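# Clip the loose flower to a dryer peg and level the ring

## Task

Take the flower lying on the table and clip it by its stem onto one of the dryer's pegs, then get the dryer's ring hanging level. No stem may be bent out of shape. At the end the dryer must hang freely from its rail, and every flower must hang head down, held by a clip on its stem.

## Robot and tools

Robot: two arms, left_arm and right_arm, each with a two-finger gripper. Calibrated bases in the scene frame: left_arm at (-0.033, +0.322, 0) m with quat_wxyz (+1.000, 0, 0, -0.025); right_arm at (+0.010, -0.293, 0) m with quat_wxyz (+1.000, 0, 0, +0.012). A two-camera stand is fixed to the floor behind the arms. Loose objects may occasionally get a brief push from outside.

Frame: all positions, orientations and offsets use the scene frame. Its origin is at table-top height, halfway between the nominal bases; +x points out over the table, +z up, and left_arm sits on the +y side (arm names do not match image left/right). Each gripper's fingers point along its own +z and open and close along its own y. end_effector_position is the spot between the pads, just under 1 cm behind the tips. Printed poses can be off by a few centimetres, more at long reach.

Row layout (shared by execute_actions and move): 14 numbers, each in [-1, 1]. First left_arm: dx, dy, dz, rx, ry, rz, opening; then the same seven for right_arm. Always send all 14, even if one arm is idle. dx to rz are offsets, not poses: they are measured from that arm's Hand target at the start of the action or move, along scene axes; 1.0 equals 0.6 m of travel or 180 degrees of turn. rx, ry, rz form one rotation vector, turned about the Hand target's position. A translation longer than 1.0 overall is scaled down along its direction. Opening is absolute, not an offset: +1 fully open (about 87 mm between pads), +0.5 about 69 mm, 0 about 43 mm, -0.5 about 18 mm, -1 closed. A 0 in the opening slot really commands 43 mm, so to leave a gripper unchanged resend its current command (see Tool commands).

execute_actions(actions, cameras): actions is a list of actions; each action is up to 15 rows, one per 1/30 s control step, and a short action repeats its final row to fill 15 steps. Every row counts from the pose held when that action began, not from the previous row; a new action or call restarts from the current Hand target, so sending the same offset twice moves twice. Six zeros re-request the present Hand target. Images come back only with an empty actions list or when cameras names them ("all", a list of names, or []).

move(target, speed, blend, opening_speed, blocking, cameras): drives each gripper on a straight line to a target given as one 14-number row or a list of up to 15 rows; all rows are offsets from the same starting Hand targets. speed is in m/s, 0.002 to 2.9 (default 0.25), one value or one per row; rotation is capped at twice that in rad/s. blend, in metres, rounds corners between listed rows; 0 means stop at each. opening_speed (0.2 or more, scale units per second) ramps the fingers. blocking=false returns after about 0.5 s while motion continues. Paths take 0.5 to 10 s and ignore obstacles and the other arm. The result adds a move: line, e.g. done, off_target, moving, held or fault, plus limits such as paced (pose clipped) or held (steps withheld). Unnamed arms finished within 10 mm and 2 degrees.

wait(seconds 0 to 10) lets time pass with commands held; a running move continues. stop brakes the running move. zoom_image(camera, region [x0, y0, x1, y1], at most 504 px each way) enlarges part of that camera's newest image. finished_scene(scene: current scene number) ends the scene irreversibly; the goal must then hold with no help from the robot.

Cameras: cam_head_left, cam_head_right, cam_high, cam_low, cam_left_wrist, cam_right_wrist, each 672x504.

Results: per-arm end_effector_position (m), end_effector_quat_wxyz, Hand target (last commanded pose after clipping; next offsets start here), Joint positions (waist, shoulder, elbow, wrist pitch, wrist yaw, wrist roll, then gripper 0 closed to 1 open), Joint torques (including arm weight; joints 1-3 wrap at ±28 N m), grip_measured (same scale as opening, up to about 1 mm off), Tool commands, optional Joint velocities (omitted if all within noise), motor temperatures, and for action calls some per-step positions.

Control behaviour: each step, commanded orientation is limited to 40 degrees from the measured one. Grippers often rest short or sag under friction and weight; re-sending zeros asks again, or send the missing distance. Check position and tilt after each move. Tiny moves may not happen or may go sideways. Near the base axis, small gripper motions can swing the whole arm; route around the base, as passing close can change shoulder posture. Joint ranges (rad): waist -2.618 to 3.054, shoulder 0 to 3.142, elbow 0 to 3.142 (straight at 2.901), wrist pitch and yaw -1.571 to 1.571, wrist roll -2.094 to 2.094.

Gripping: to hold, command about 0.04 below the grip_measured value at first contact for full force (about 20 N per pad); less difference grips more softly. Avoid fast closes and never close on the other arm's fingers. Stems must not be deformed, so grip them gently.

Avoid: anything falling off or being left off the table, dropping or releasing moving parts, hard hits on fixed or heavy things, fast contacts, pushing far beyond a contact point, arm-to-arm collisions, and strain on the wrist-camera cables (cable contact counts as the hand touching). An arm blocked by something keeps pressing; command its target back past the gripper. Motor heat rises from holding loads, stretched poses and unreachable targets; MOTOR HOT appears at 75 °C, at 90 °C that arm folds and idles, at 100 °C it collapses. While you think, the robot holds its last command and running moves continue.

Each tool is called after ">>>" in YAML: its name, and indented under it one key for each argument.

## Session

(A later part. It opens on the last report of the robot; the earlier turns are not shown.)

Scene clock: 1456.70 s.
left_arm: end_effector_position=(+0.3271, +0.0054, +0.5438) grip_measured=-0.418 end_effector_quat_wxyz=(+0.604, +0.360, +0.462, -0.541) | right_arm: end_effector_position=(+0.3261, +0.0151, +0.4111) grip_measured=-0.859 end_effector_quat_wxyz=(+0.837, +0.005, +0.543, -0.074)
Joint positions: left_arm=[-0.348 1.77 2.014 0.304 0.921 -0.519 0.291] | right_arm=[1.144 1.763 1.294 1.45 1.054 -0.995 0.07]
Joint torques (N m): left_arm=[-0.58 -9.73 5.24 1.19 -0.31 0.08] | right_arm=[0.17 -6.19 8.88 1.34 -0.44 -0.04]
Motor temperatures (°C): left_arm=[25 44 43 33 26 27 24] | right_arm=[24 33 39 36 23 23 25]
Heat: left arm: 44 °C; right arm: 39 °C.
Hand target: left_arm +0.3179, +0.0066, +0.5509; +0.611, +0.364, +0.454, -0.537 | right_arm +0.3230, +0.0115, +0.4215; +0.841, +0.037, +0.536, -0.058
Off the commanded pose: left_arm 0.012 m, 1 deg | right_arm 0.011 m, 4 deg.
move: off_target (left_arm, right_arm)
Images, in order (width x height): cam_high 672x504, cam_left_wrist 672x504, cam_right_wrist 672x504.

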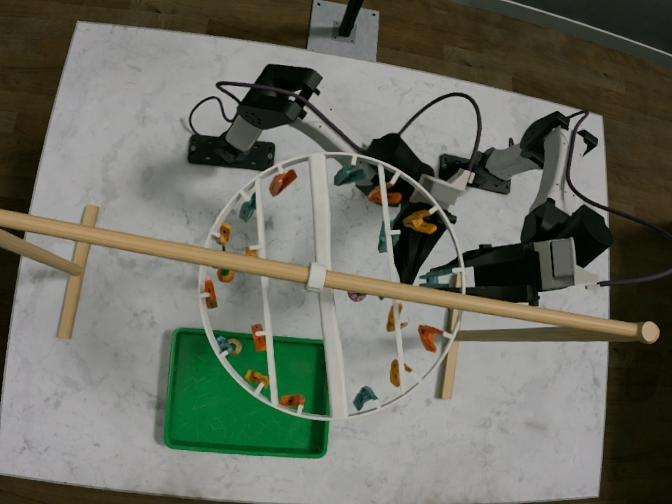

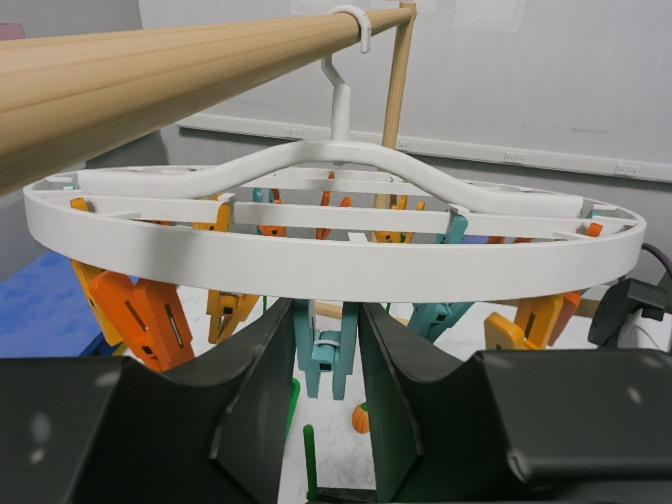

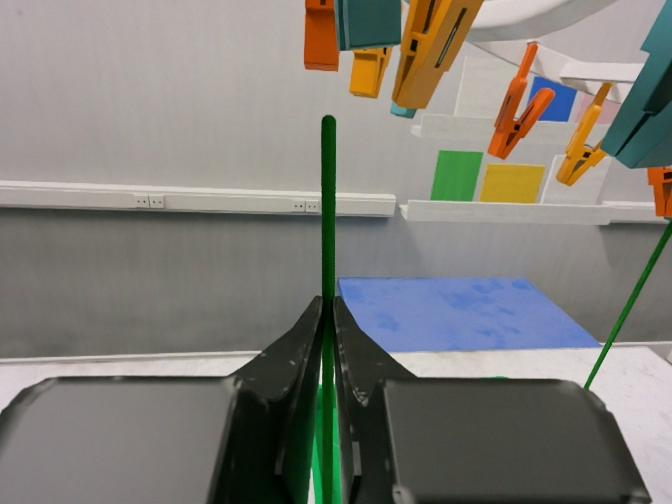

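>>> move:
  target: [0, 0, 0, 0, 0, 0, -0.7, -0.0083, -0.0142, 0.01, 0, 0, -0.0333, -0.96]
  speed: 0.08
  cameras: ["cam_left_wrist", "cam_right_wrist"]

>>> zoom_image:
  camera: "cam_left_wrist"
  region: [250, 290, 430, 470]

>>> zoom_image:
  camera: "cam_right_wrist"
  region: [240, 0, 420, 180]

Scene clock: 1492.00 s.
left_arm: end_effector_position=(+0.3271, +0.0054, +0.5438) grip_measured=-0.418 end_effector_quat_wxyz=(+0.604, +0.360, +0.462, -0.541) | right_arm: end_effector_position=(+0.3236, +0.0114, +0.4140) grip_measured=-0.859 end_effector_quat_wxyz=(+0.822, -0.001, +0.557, -0.119)
Joint positions: left_arm=[-0.348 1.77 2.014 0.304 0.921 -0.519 0.291] | right_arm=[1.156 1.789 1.353 1.465 1.112 -1.126 0.07]
Joint torques (N m): left_arm=[-0.95 -9.74 5.48 1.19 -0.31 0.16] | right_arm=[0.2 -6.71 8.76 1.78 -0.44 -0.01]
Heat: left arm: 45 °C; right arm: 38 °C.
Hand target: left_arm +0.3179, +0.0066, +0.5509; +0.611, +0.364, +0.454, -0.537 | right_arm +0.3182, +0.0029, +0.4275; +0.837, +0.065, +0.533, -0.102
Off the commanded pose: left_arm 0.012 m, 1 deg | right_arm 0.017 m, 9 deg.
joint sent to its limit (right arm) — joint 4 (wrist pitch), upper limit. The joint targets are off in orientation, not in position.
move: off_target (left_arm, right_arm)
Images, in order (width x height): cam_left_wrist 672x504, cam_right_wrist 672x504.

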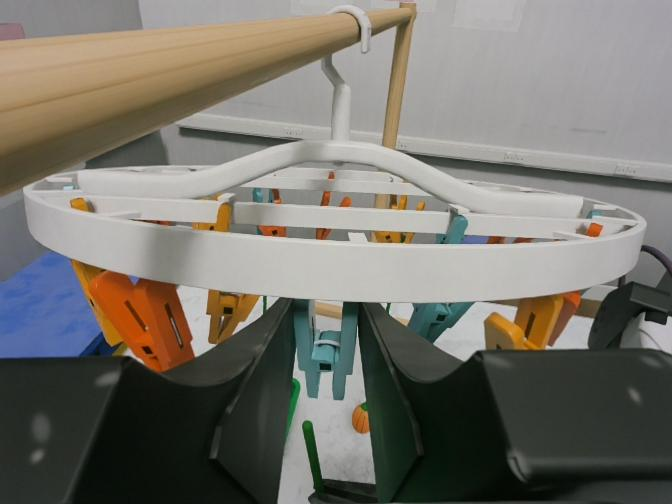

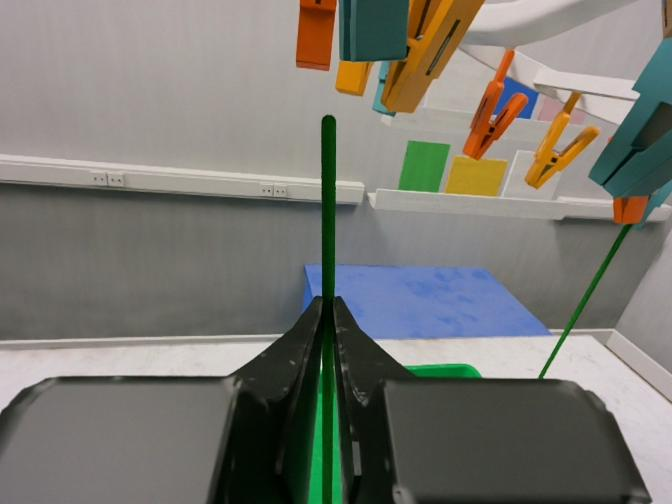

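Scaled by 2.800 from the camera's 672x504 image, which has a finer 960x720 frame.

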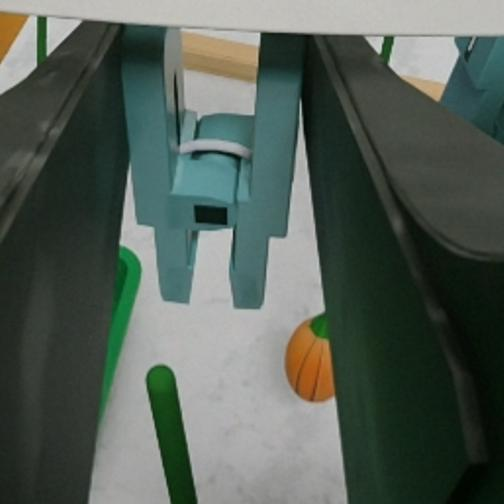

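Scaled by 2.800 from the camera's 672x504 image, which has a finer 960x720 frame.

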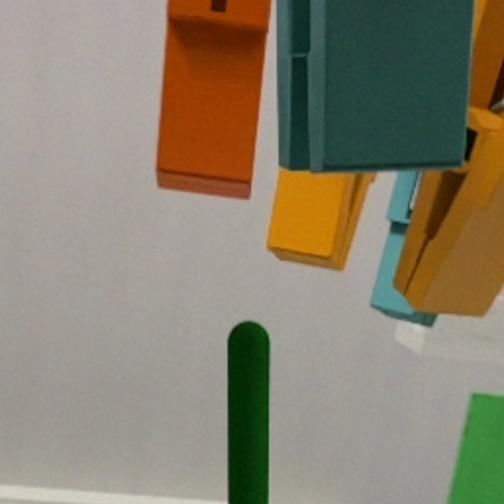

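>>> move:
  target: [0, 0, 0, 0, 0, 0, -0.7, 0.0, 0.0, 0.025, 0, 0, 0, -0.96]
  speed: 0.08
  cameras: ["cam_left_wrist", "cam_right_wrist"]

>>> zoom_image:
  camera: "cam_left_wrist"
  region: [250, 290, 430, 470]

>>> zoom_image:
  camera: "cam_right_wrist"
  region: [240, 0, 420, 180]

Scene clock: 1513.83 s.
left_arm: end_effector_position=(+0.3270, +0.0055, +0.5441) grip_measured=-0.418 end_effector_quat_wxyz=(+0.604, +0.360, +0.461, -0.541) | right_arm: end_effector_position=(+0.3237, +0.0104, +0.4293) grip_measured=-0.859 end_effector_quat_wxyz=(+0.824, +0.007, +0.553, -0.125)
Joint positions: left_arm=[-0.348 1.77 2.014 0.304 0.921 -0.519 0.291] | right_arm=[1.156 1.803 1.417 1.466 1.113 -1.17 0.07]
Joint torques (N m): left_arm=[-0.61 -9.77 5.41 1.21 -0.33 0.11] | right_arm=[0.23 -6.54 8.84 1.69 -0.56 -0.03]
Heat: left arm: 45 °C; right arm: 40 °C.
Hand target: left_arm +0.3180, +0.0066, +0.5510; +0.611, +0.364, +0.454, -0.537 | right_arm +0.3181, +0.0028, +0.4425; +0.837, +0.065, +0.533, -0.102
Off the commanded pose: left_arm 0.011 m, 1 deg | right_arm 0.016 m, 8 deg.
joint sent to its limit (right arm) — joint 4 (wrist pitch), upper limit. The joint targets still meet the commanded pose.
move: off_target (left_arm, right_arm)
Images, in order (width x height): cam_left_wrist 672x504, cam_right_wrist 672x504.

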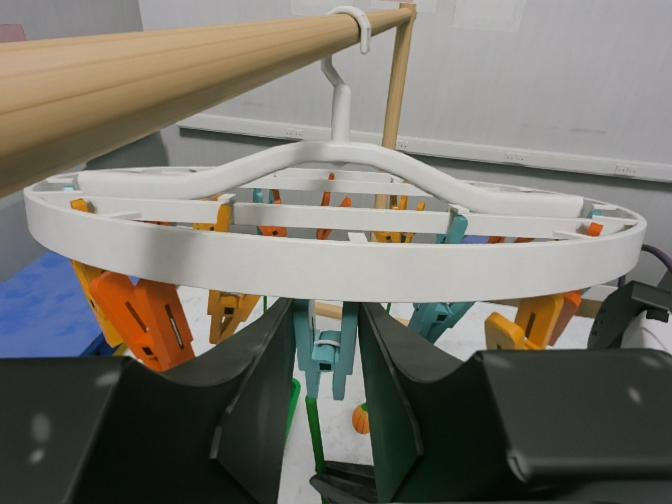

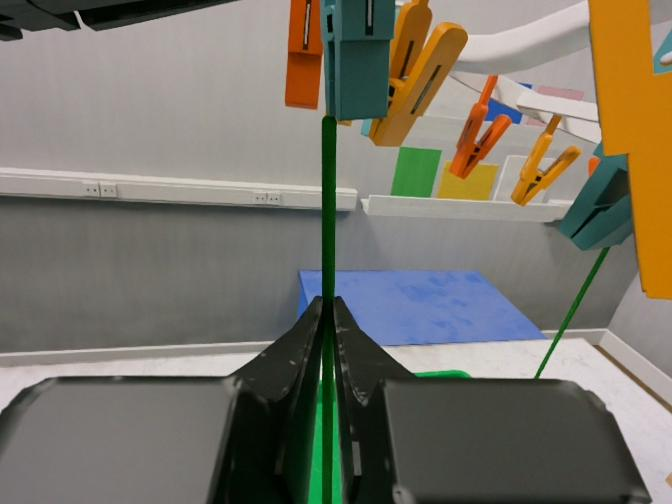

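Scaled by 2.800 from the camera's 672x504 image, which has a finer 960x720 frame.

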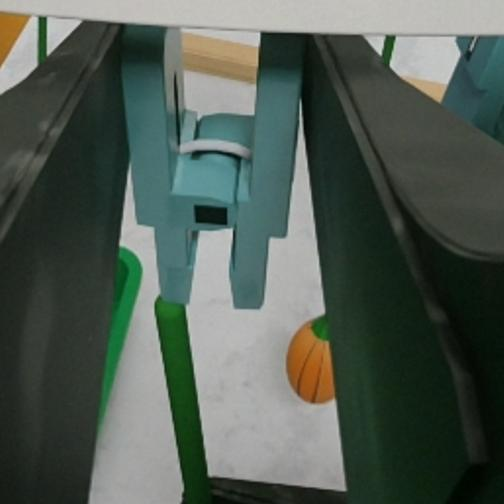

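Scaled by 2.800 from the camera's 672x504 image, which has a finer 960x720 frame.

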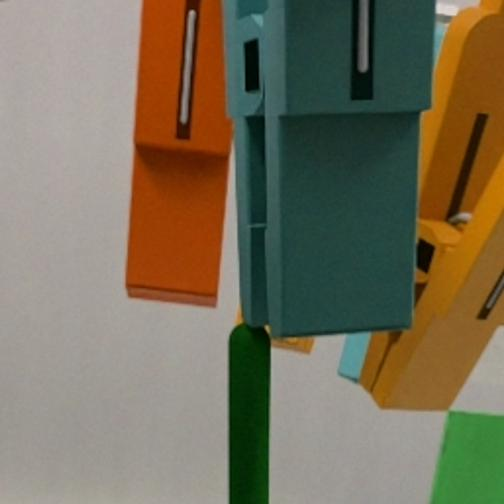

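>>> move:
  target: [0, 0, 0, 0, 0, 0, -0.7, -0.008, -0.003, -0.0133, 0, 0, 0.0422, -0.96]
  speed: 0.08
  cameras: ["cam_left_wrist", "cam_right_wrist", "cam_high"]

>>> zoom_image:
  camera: "cam_left_wrist"
  region: [250, 290, 430, 470]

>>> zoom_image:
  camera: "cam_right_wrist"
  region: [240, 0, 420, 180]

>>> zoom_image:
  camera: "cam_high"
  region: [330, 120, 490, 310]

Scene clock: 1526.03 s.
left_arm: end_effector_position=(+0.3270, +0.0055, +0.5441) grip_measured=-0.418 end_effector_quat_wxyz=(+0.604, +0.360, +0.461, -0.541) | right_arm: end_effector_position=(+0.3180, +0.0062, +0.4262) grip_measured=-0.859 end_effector_quat_wxyz=(+0.837, +0.023, +0.543, -0.060)
Joint positions: left_arm=[-0.348 1.77 2.014 0.304 0.921 -0.519 0.291] | right_arm=[1.156 1.721 1.301 1.439 1.071 -0.99 0.07]
Joint torques (N m): left_arm=[-0.77 -9.59 5.37 1.17 -0.32 0.08] | right_arm=[0.06 -8.76 4.93 0.7 -0.76 0.16]
Heat: left arm: 45 °C; right arm: 39 °C.
Hand target: left_arm +0.3180, +0.0066, +0.5510; +0.611, +0.364, +0.454, -0.537 | right_arm +0.3133, +0.0010, +0.4346; +0.842, +0.030, +0.536, -0.046
Off the commanded pose: left_arm 0.011 m, 1 deg | right_arm 0.011 m, 2 deg.
move: off_target (left_arm, right_arm)
Images, in order (width x height): cam_high 672x504, cam_left_wrist 672x504, cam_right_wrist 672x504.

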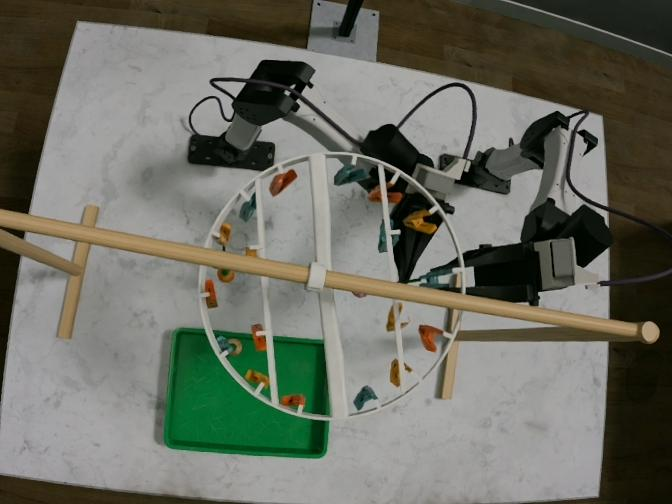

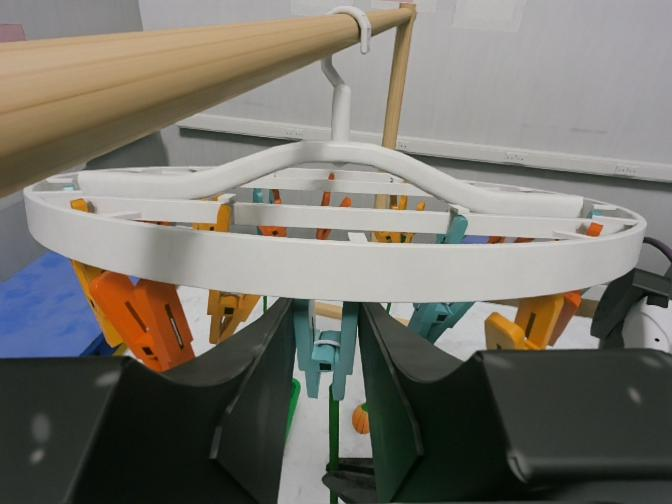

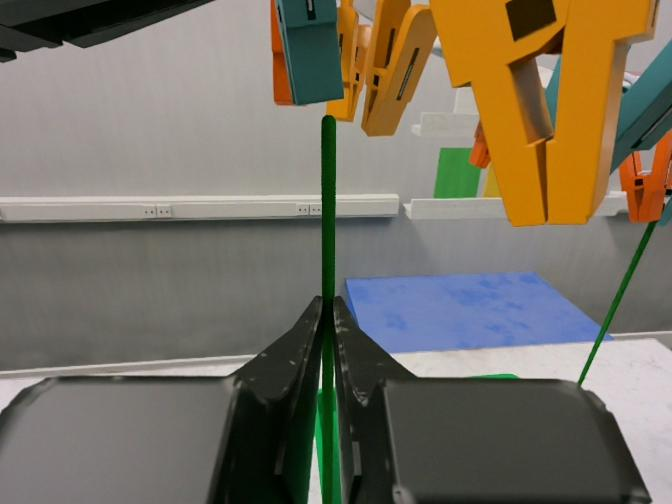

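Scaled by 2.800 from the camera's 672x504 image, which has a finer 960x720 frame.

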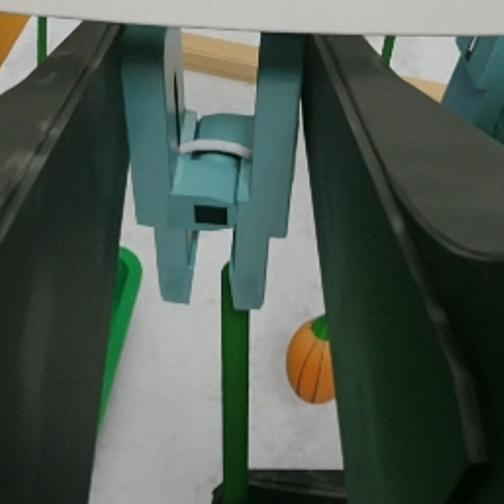

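Scaled by 2.800 from the camera's 672x504 image, which has a finer 960x720 frame.

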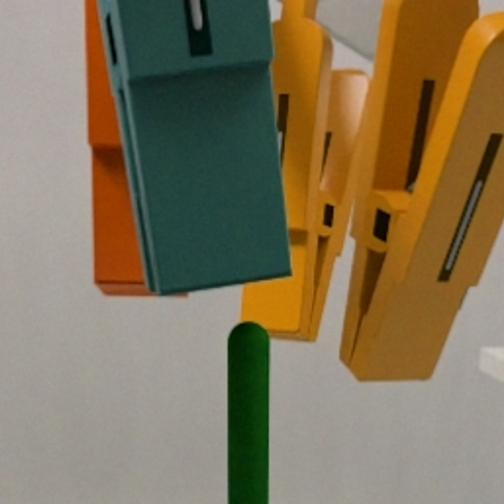

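Scaled by 2.653 from the camera's 672x504 image, which has a finer 960x720 frame.

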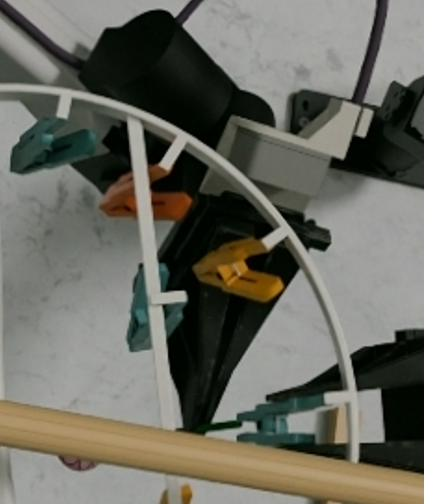

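>>> move:
  target: [0, 0, 0, 0, 0, 0, -0.7, 0.006, 0.005, -0.0033, 0, 0, 0, -0.96]
  speed: 0.05
  cameras: ["cam_left_wrist", "cam_right_wrist"]

>>> zoom_image:
  camera: "cam_left_wrist"
  region: [250, 290, 430, 470]

>>> zoom_image:
  camera: "cam_right_wrist"
  region: [240, 0, 420, 180]

Scene clock: 1546.17 s.
left_arm: end_effector_position=(+0.3270, +0.0055, +0.5441) grip_measured=-0.418 end_effector_quat_wxyz=(+0.604, +0.360, +0.461, -0.541) | right_arm: end_effector_position=(+0.3181, +0.0073, +0.4264) grip_measured=-0.859 end_effector_quat_wxyz=(+0.838, +0.023, +0.543, -0.055)
Joint positions: left_arm=[-0.348 1.77 2.014 0.304 0.921 -0.519 0.291] | right_arm=[1.156 1.721 1.301 1.436 1.068 -0.979 0.07]
Joint torques (N m): left_arm=[-0.65 -9.47 5.2 1.22 -0.33 0.1] | right_arm=[-0.51 -7.62 5.78 0.68 -0.75 0.17]
Motor temperatures (°C): left_arm=[25 45 42 33 26 27 24] | right_arm=[24 38 38 34 23 23 25]
Heat: left arm: 45 °C; right arm: 38 °C.
Hand target: left_arm +0.3180, +0.0066, +0.5510; +0.611, +0.364, +0.454, -0.537 | right_arm +0.3169, +0.0040, +0.4326; +0.842, +0.030, +0.536, -0.046
Off the commanded pose: left_arm 0.011 m, 1 deg | right_arm 0.007 m, 2 deg.
move: off_target (left_arm)
Images, in order (width x height): cam_left_wrist 672x504, cam_right_wrist 672x504.

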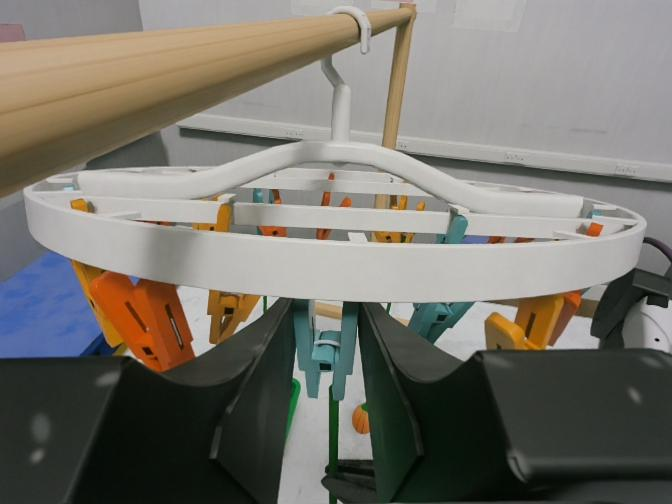

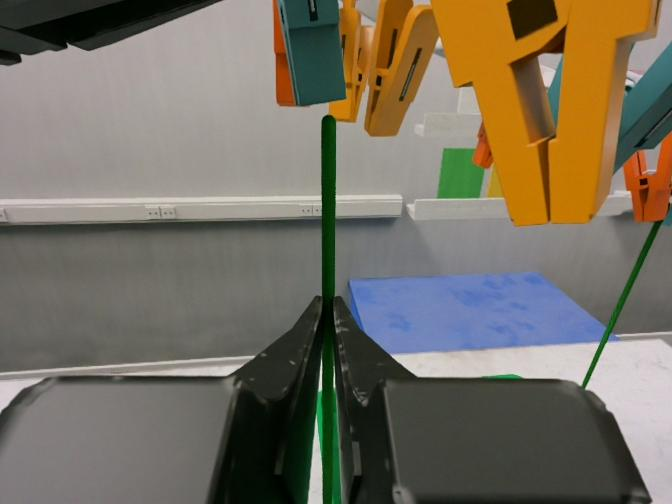

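Scaled by 2.800 from the camera's 672x504 image, which has a finer 960x720 frame.

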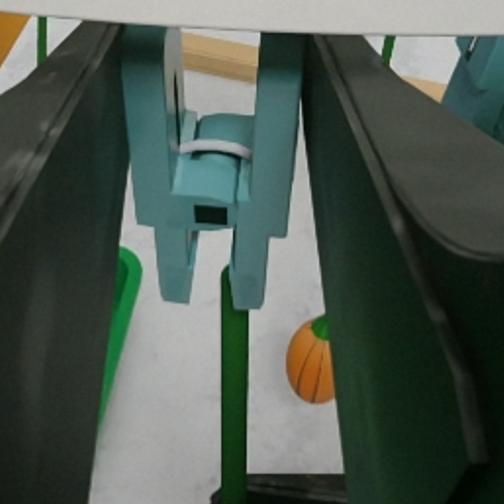

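Scaled by 2.800 from the camera's 672x504 image, which has a finer 960x720 frame.

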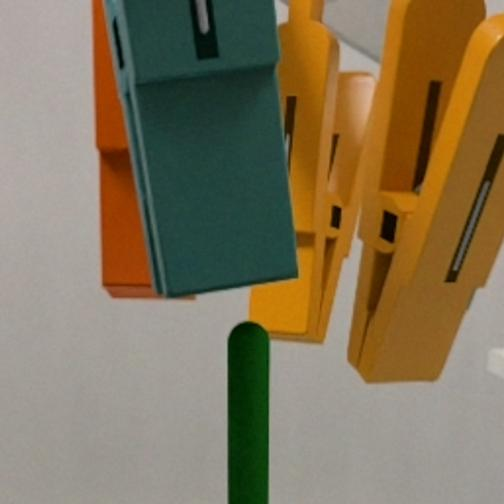

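>>> move:
  target: [0, 0, 0, 0, 0, 0, -0.7, 0.0075, 0.0042, 0.001, 0, 0, 0, -0.96]
  speed: 0.05
  cameras: ["cam_left_wrist", "cam_right_wrist"]

>>> zoom_image:
  camera: "cam_left_wrist"
  region: [250, 290, 430, 470]

>>> zoom_image:
  camera: "cam_right_wrist"
  region: [240, 0, 420, 180]

Scene clock: 1553.87 s.
left_arm: end_effector_position=(+0.3270, +0.0055, +0.5441) grip_measured=-0.418 end_effector_quat_wxyz=(+0.604, +0.360, +0.461, -0.541) | right_arm: end_effector_position=(+0.3205, +0.0079, +0.4256) grip_measured=-0.859 end_effector_quat_wxyz=(+0.838, +0.022, +0.543, -0.055)
Joint positions: left_arm=[-0.348 1.77 2.014 0.304 0.921 -0.519 0.291] | right_arm=[1.15 1.721 1.301 1.42 1.063 -0.963 0.07]
Joint torques (N m): left_arm=[-0.64 -9.66 5.19 1.22 -0.3 0.11] | right_arm=[-0.79 -6.78 7.34 0.67 -0.73 0.15]
Heat: left arm: 45 °C; right arm: 38 °C.
Hand target: left_arm +0.3180, +0.0066, +0.5510; +0.611, +0.364, +0.454, -0.537 | right_arm +0.3214, +0.0065, +0.4332; +0.842, +0.030, +0.536, -0.046
Off the commanded pose: left_arm 0.011 m, 1 deg | right_arm 0.008 m, 2 deg.
move: off_target (left_arm)
Images, in order (width x height): cam_left_wrist 672x504, cam_right_wrist 672x504.

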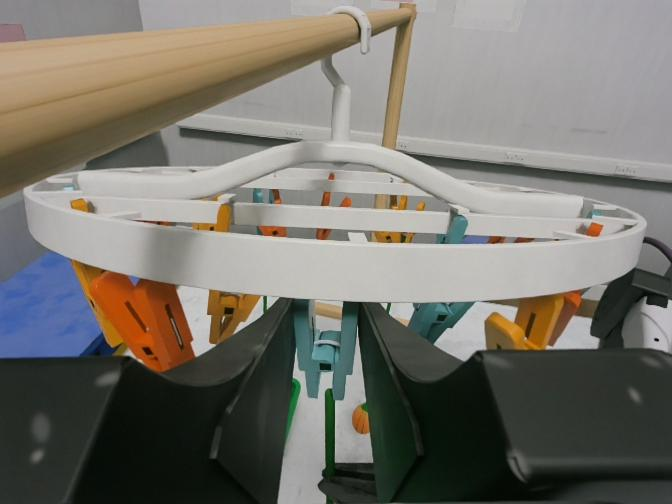

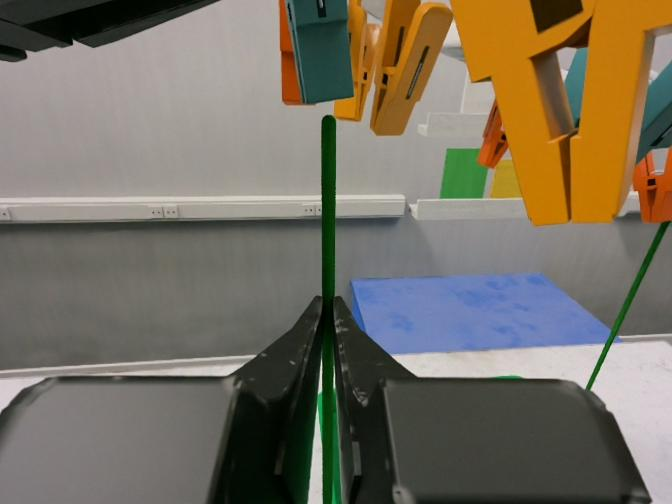

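Scaled by 2.800 from the camera's 672x504 image, which has a finer 960x720 frame.

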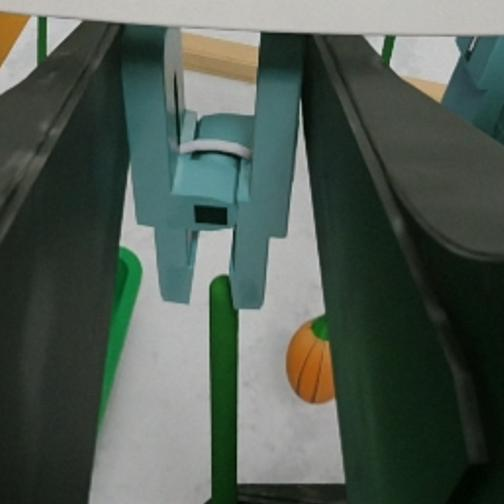

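Scaled by 2.800 from the camera's 672x504 image, which has a finer 960x720 frame.

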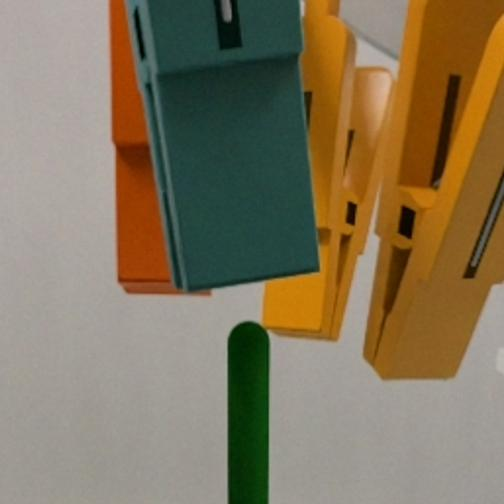

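>>> move:
  target: [0, 0, 0, 0, 0, 0, -0.7, 0.005, 0.0, 0.002, 0, 0, 0, -0.96]
  speed: 0.05
  cameras: ["cam_left_wrist", "cam_right_wrist"]

>>> zoom_image:
  camera: "cam_left_wrist"
  region: [250, 290, 430, 470]

>>> zoom_image:
  camera: "cam_right_wrist"
  region: [240, 0, 420, 180]

Scene clock: 1560.57 s.
left_arm: end_effector_position=(+0.3270, +0.0055, +0.5441) grip_measured=-0.418 end_effector_quat_wxyz=(+0.604, +0.360, +0.461, -0.541) | right_arm: end_effector_position=(+0.3234, +0.0079, +0.4249) grip_measured=-0.859 end_effector_quat_wxyz=(+0.837, +0.020, +0.544, -0.056)
Joint positions: left_arm=[-0.348 1.77 2.014 0.304 0.921 -0.519 0.291] | right_arm=[1.142 1.721 1.301 1.405 1.059 -0.95 0.07]
Joint torques (N m): left_arm=[-0.84 -9.52 5.44 1.19 -0.31 0.09] | right_arm=[-0.79 -6.76 7.97 0.69 -0.74 0.14]
Heat: left arm: 45 °C; right arm: 38 °C.
Hand target: left_arm +0.3180, +0.0066, +0.5510; +0.611, +0.364, +0.454, -0.537 | right_arm +0.3244, +0.0066, +0.4344; +0.842, +0.030, +0.536, -0.046
Off the commanded pose: left_arm 0.011 m, 1 deg | right_arm 0.010 m, 2 deg.
move: off_target (left_arm)
Images, in order (width x height): cam_left_wrist 672x504, cam_right_wrist 672x504.

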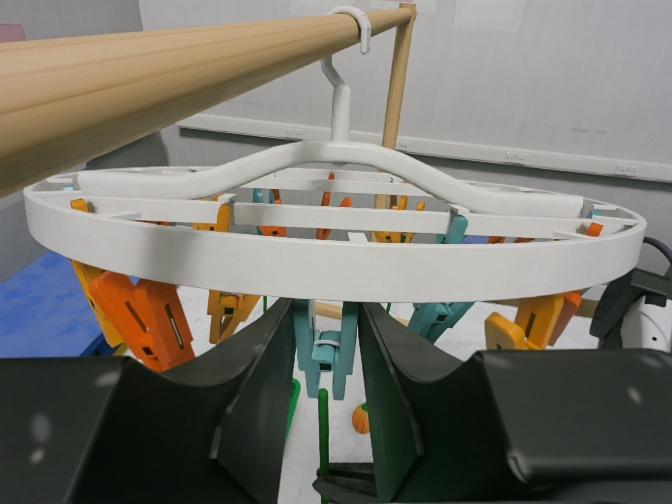

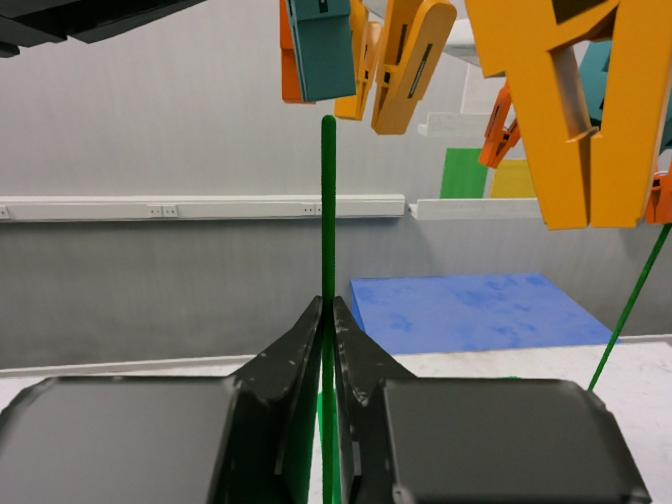

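Scaled by 2.800 from the camera's 672x504 image, which has a finer 960x720 frame.

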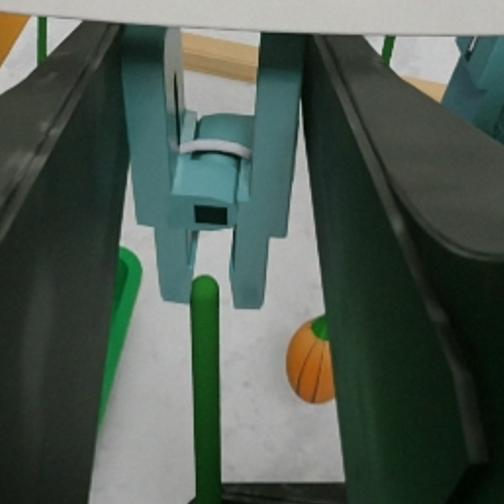

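Scaled by 2.800 from the camera's 672x504 image, which has a finer 960x720 frame.

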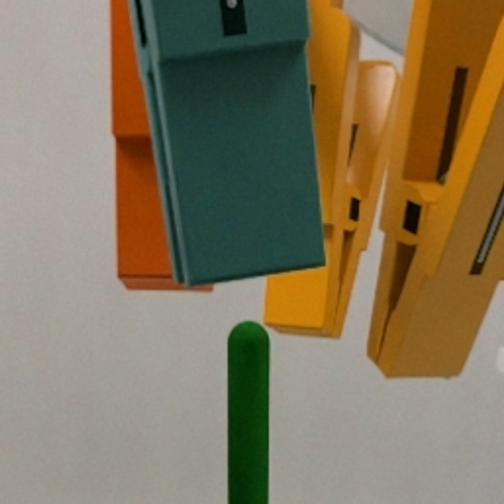

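>>> move:
  target: [0, 0, 0, 0, 0, 0, -0.7, -0.002, 0.0, 0.008, 0, 0, 0, -0.96]
  speed: 0.05
  cameras: ["cam_left_wrist", "cam_right_wrist"]

>>> zoom_image:
  camera: "cam_left_wrist"
  region: [280, 330, 380, 430]

>>> zoom_image:
  camera: "cam_right_wrist"
  region: [260, 30, 400, 170]

Scene clock: 1574.07 s.
left_arm: end_effector_position=(+0.3270, +0.0055, +0.5441) grip_measured=-0.418 end_effector_quat_wxyz=(+0.604, +0.360, +0.461, -0.541) | right_arm: end_effector_position=(+0.3238, +0.0089, +0.4238) grip_measured=-0.859 end_effector_quat_wxyz=(+0.836, +0.016, +0.545, -0.058)
Joint positions: left_arm=[-0.348 1.77 2.014 0.304 0.921 -0.519 0.291] | right_arm=[1.142 1.721 1.301 1.394 1.059 -0.949 0.07]
Joint torques (N m): left_arm=[-0.62 -9.78 5.42 1.23 -0.36 0.09] | right_arm=[-0.47 -7.13 9.17 0.68 -0.72 0.09]
Heat: left arm: 46 °C; right arm: 38 °C.
Hand target: left_arm +0.3180, +0.0066, +0.5510; +0.611, +0.364, +0.454, -0.537 | right_arm +0.3232, +0.0066, +0.4392; +0.842, +0.030, +0.537, -0.046
Off the commanded pose: left_arm 0.011 m, 1 deg | right_arm 0.016 m, 2 deg.
move: off_target (left_arm, right_arm)
Images, in order (width x height): cam_left_wrist 672x504, cam_right_wrist 672x504.

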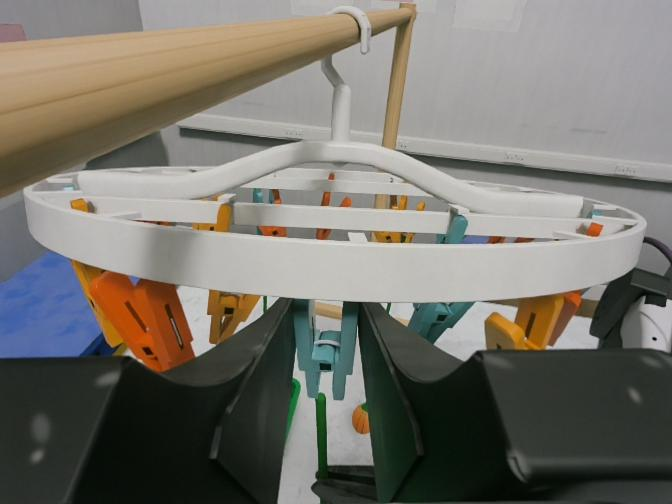

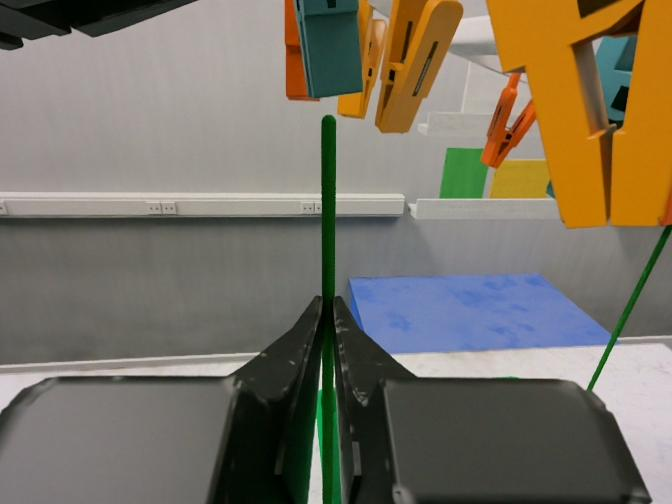

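Scaled by 5.040 from the camera's 672x504 image, which has a finer 960x720 frame.

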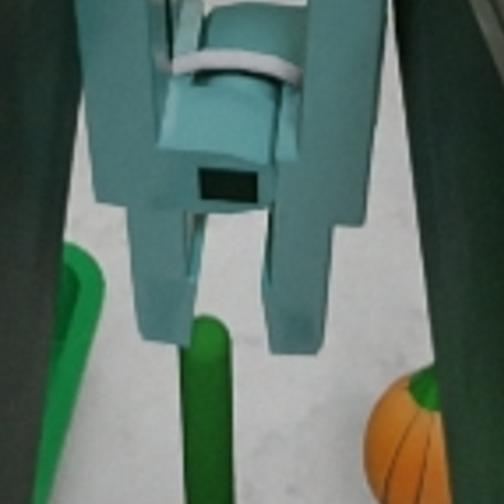

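Scaled by 3.600 from the camera's 672x504 image, which has a finer 960x720 frame.

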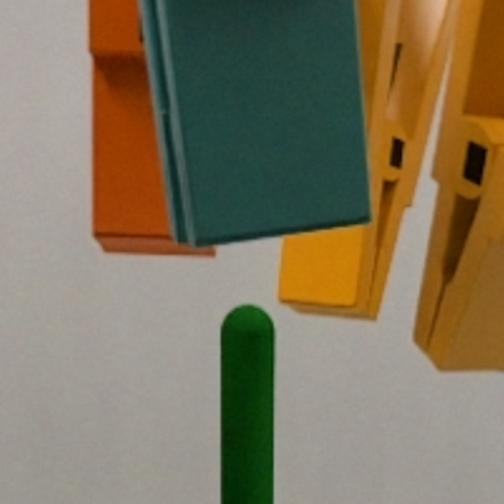

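>>> move:
  target: [0, 0, 0, 0, 0, 0, -0.7, -0.003, -0.003, 0.015, 0, 0, 0, -0.96]
  speed: 0.05
  cameras: ["cam_left_wrist", "cam_right_wrist"]

>>> zoom_image:
  camera: "cam_left_wrist"
  region: [280, 330, 380, 430]

>>> zoom_image:
  camera: "cam_right_wrist"
  region: [260, 30, 400, 170]

Scene clock: 1582.90 s.
left_arm: end_effector_position=(+0.3270, +0.0055, +0.5441) grip_measured=-0.418 end_effector_quat_wxyz=(+0.604, +0.360, +0.461, -0.541) | right_arm: end_effector_position=(+0.3243, +0.0101, +0.4289) grip_measured=-0.859 end_effector_quat_wxyz=(+0.836, +0.014, +0.546, -0.059)
Joint positions: left_arm=[-0.348 1.77 2.014 0.304 0.921 -0.519 0.291] | right_arm=[1.142 1.721 1.323 1.367 1.059 -0.949 0.07]
Joint torques (N m): left_arm=[-1.01 -9.61 5.46 1.16 -0.36 0.12] | right_arm=[-0.25 -8.16 9.05 0.66 -0.7 0.04]
Heat: left arm: 46 °C; right arm: 38 °C.
Hand target: left_arm +0.3179, +0.0066, +0.5510; +0.611, +0.364, +0.454, -0.537 | right_arm +0.3214, +0.0048, +0.4481; +0.842, +0.030, +0.537, -0.046
Off the commanded pose: left_arm 0.011 m, 1 deg | right_arm 0.020 m, 3 deg.
move: off_target (left_arm, right_arm)
Images, in order (width x height): cam_left_wrist 672x504, cam_right_wrist 672x504.

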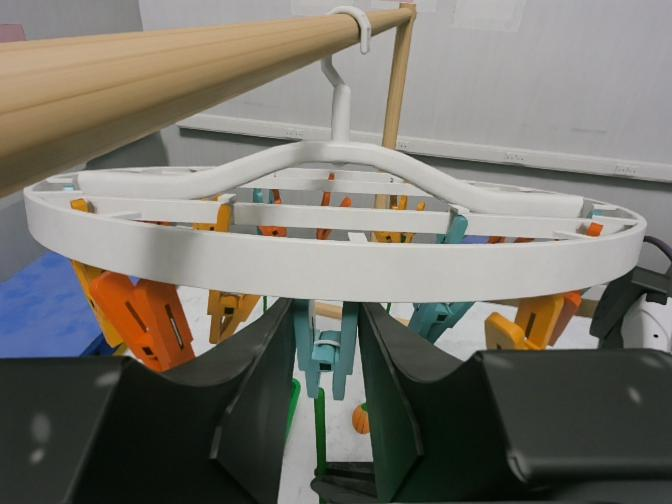

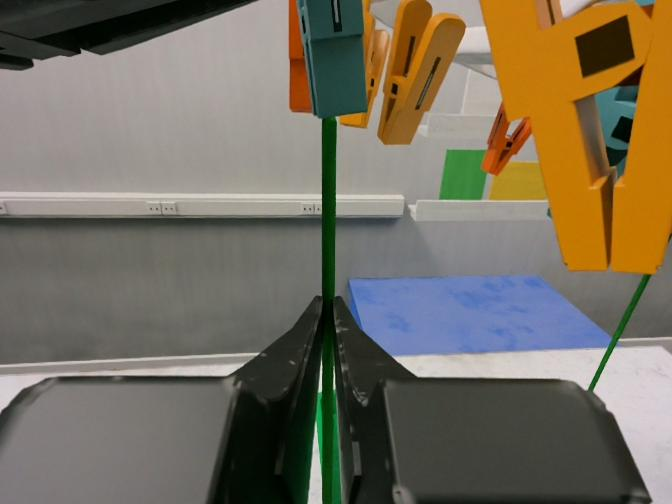

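Scaled by 5.040 from the camera's 672x504 image, which has a finer 960x720 frame.

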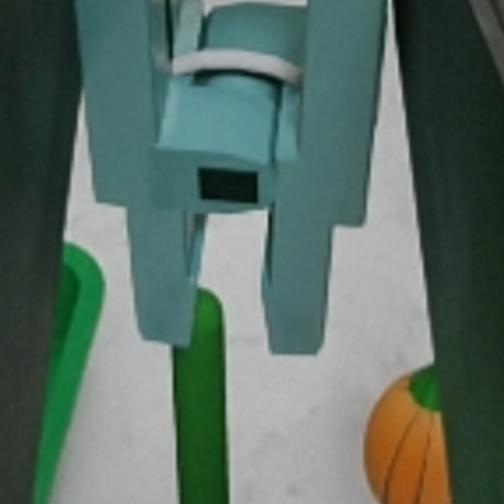

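Scaled by 3.600 from the camera's 672x504 image, which has a finer 960x720 frame.

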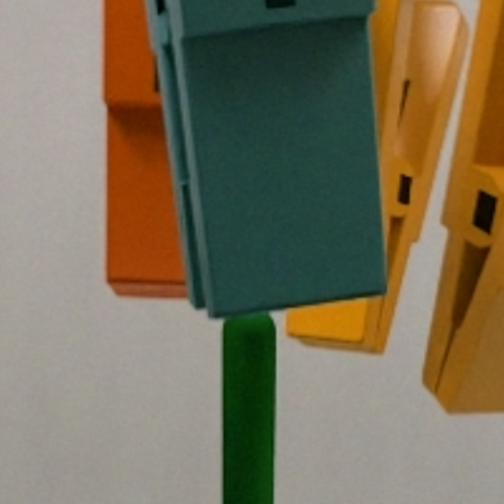

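>>> move:
  target: [0, 0, 0, 0, 0, 0, -0.7, -0.006, -0.009, -0.004, 0, 0, 0, -0.96]
  speed: 0.05
  cameras: ["cam_left_wrist", "cam_right_wrist"]

>>> zoom_image:
  camera: "cam_left_wrist"
  region: [280, 330, 380, 430]

>>> zoom_image:
  camera: "cam_right_wrist"
  region: [260, 30, 400, 170]

Scene clock: 1600.83 s.
left_arm: end_effector_position=(+0.3267, +0.0056, +0.5449) grip_measured=-0.418 end_effector_quat_wxyz=(+0.606, +0.361, +0.459, -0.540) | right_arm: end_effector_position=(+0.3239, +0.0090, +0.4303) grip_measured=-0.859 end_effector_quat_wxyz=(+0.836, +0.015, +0.545, -0.059)
Joint positions: left_arm=[-0.348 1.77 2.014 0.309 0.921 -0.519 0.291] | right_arm=[1.142 1.717 1.323 1.367 1.059 -0.95 0.07]
Joint torques (N m): left_arm=[-0.9 -9.76 5.31 1.14 -0.27 0.11] | right_arm=[-0.01 -9.42 6.17 0.82 -0.68 0]
Heat: left arm: 46 °C; right arm: 39 °C.
Hand target: left_arm +0.3179, +0.0066, +0.5510; +0.611, +0.364, +0.454, -0.537 | right_arm +0.3178, -0.0005, +0.4456; +0.842, +0.030, +0.537, -0.046
Off the commanded pose: left_arm 0.011 m, 1 deg | right_arm 0.019 m, 2 deg.
move: off_target (left_arm, right_arm)
Images, in order (width x height): cam_left_wrist 672x504, cam_right_wrist 672x504.

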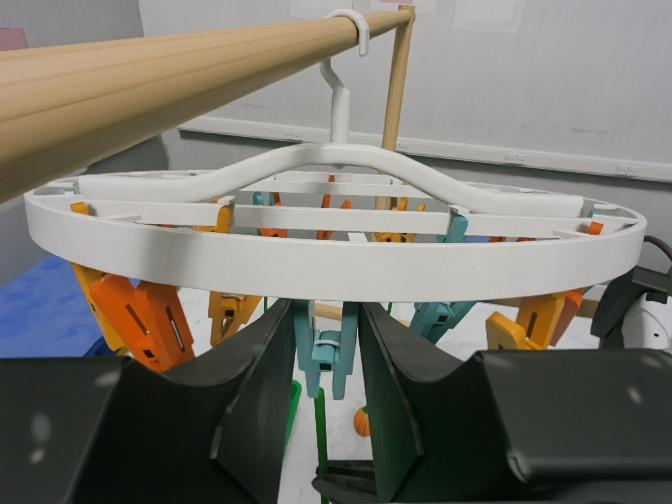

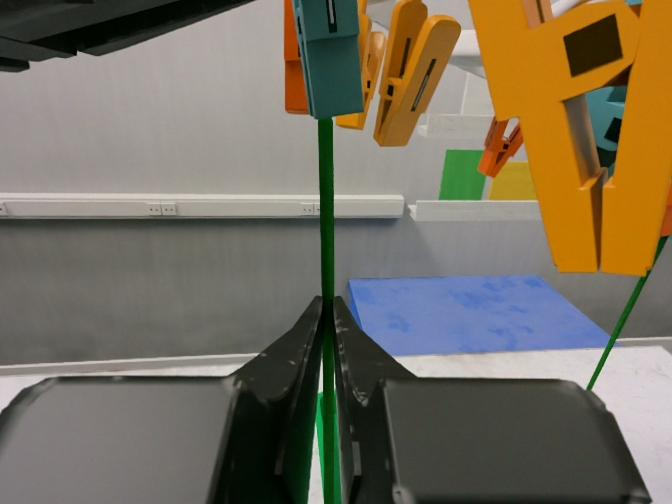

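Scaled by 5.040 from the camera's 672x504 image, which has a finer 960x720 frame.

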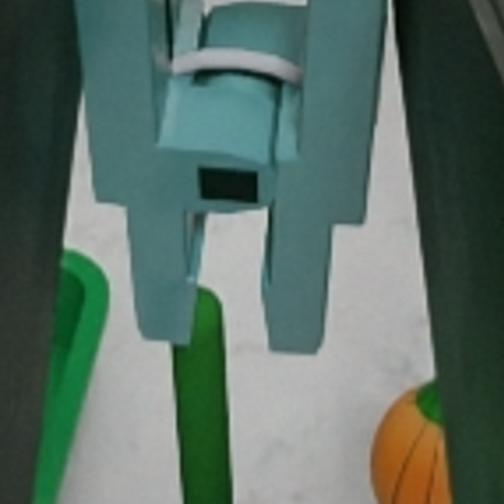

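Scaled by 3.600 from the camera's 672x504 image, which has a finer 960x720 frame.

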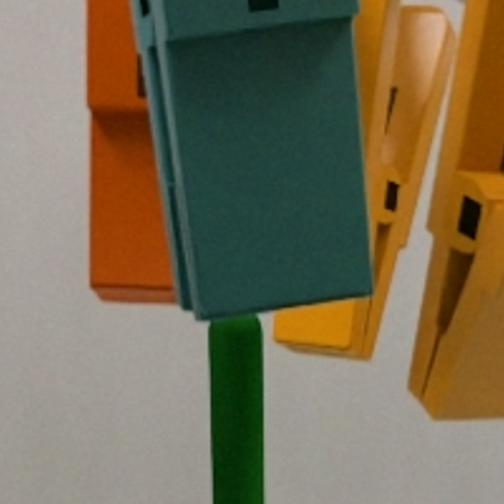

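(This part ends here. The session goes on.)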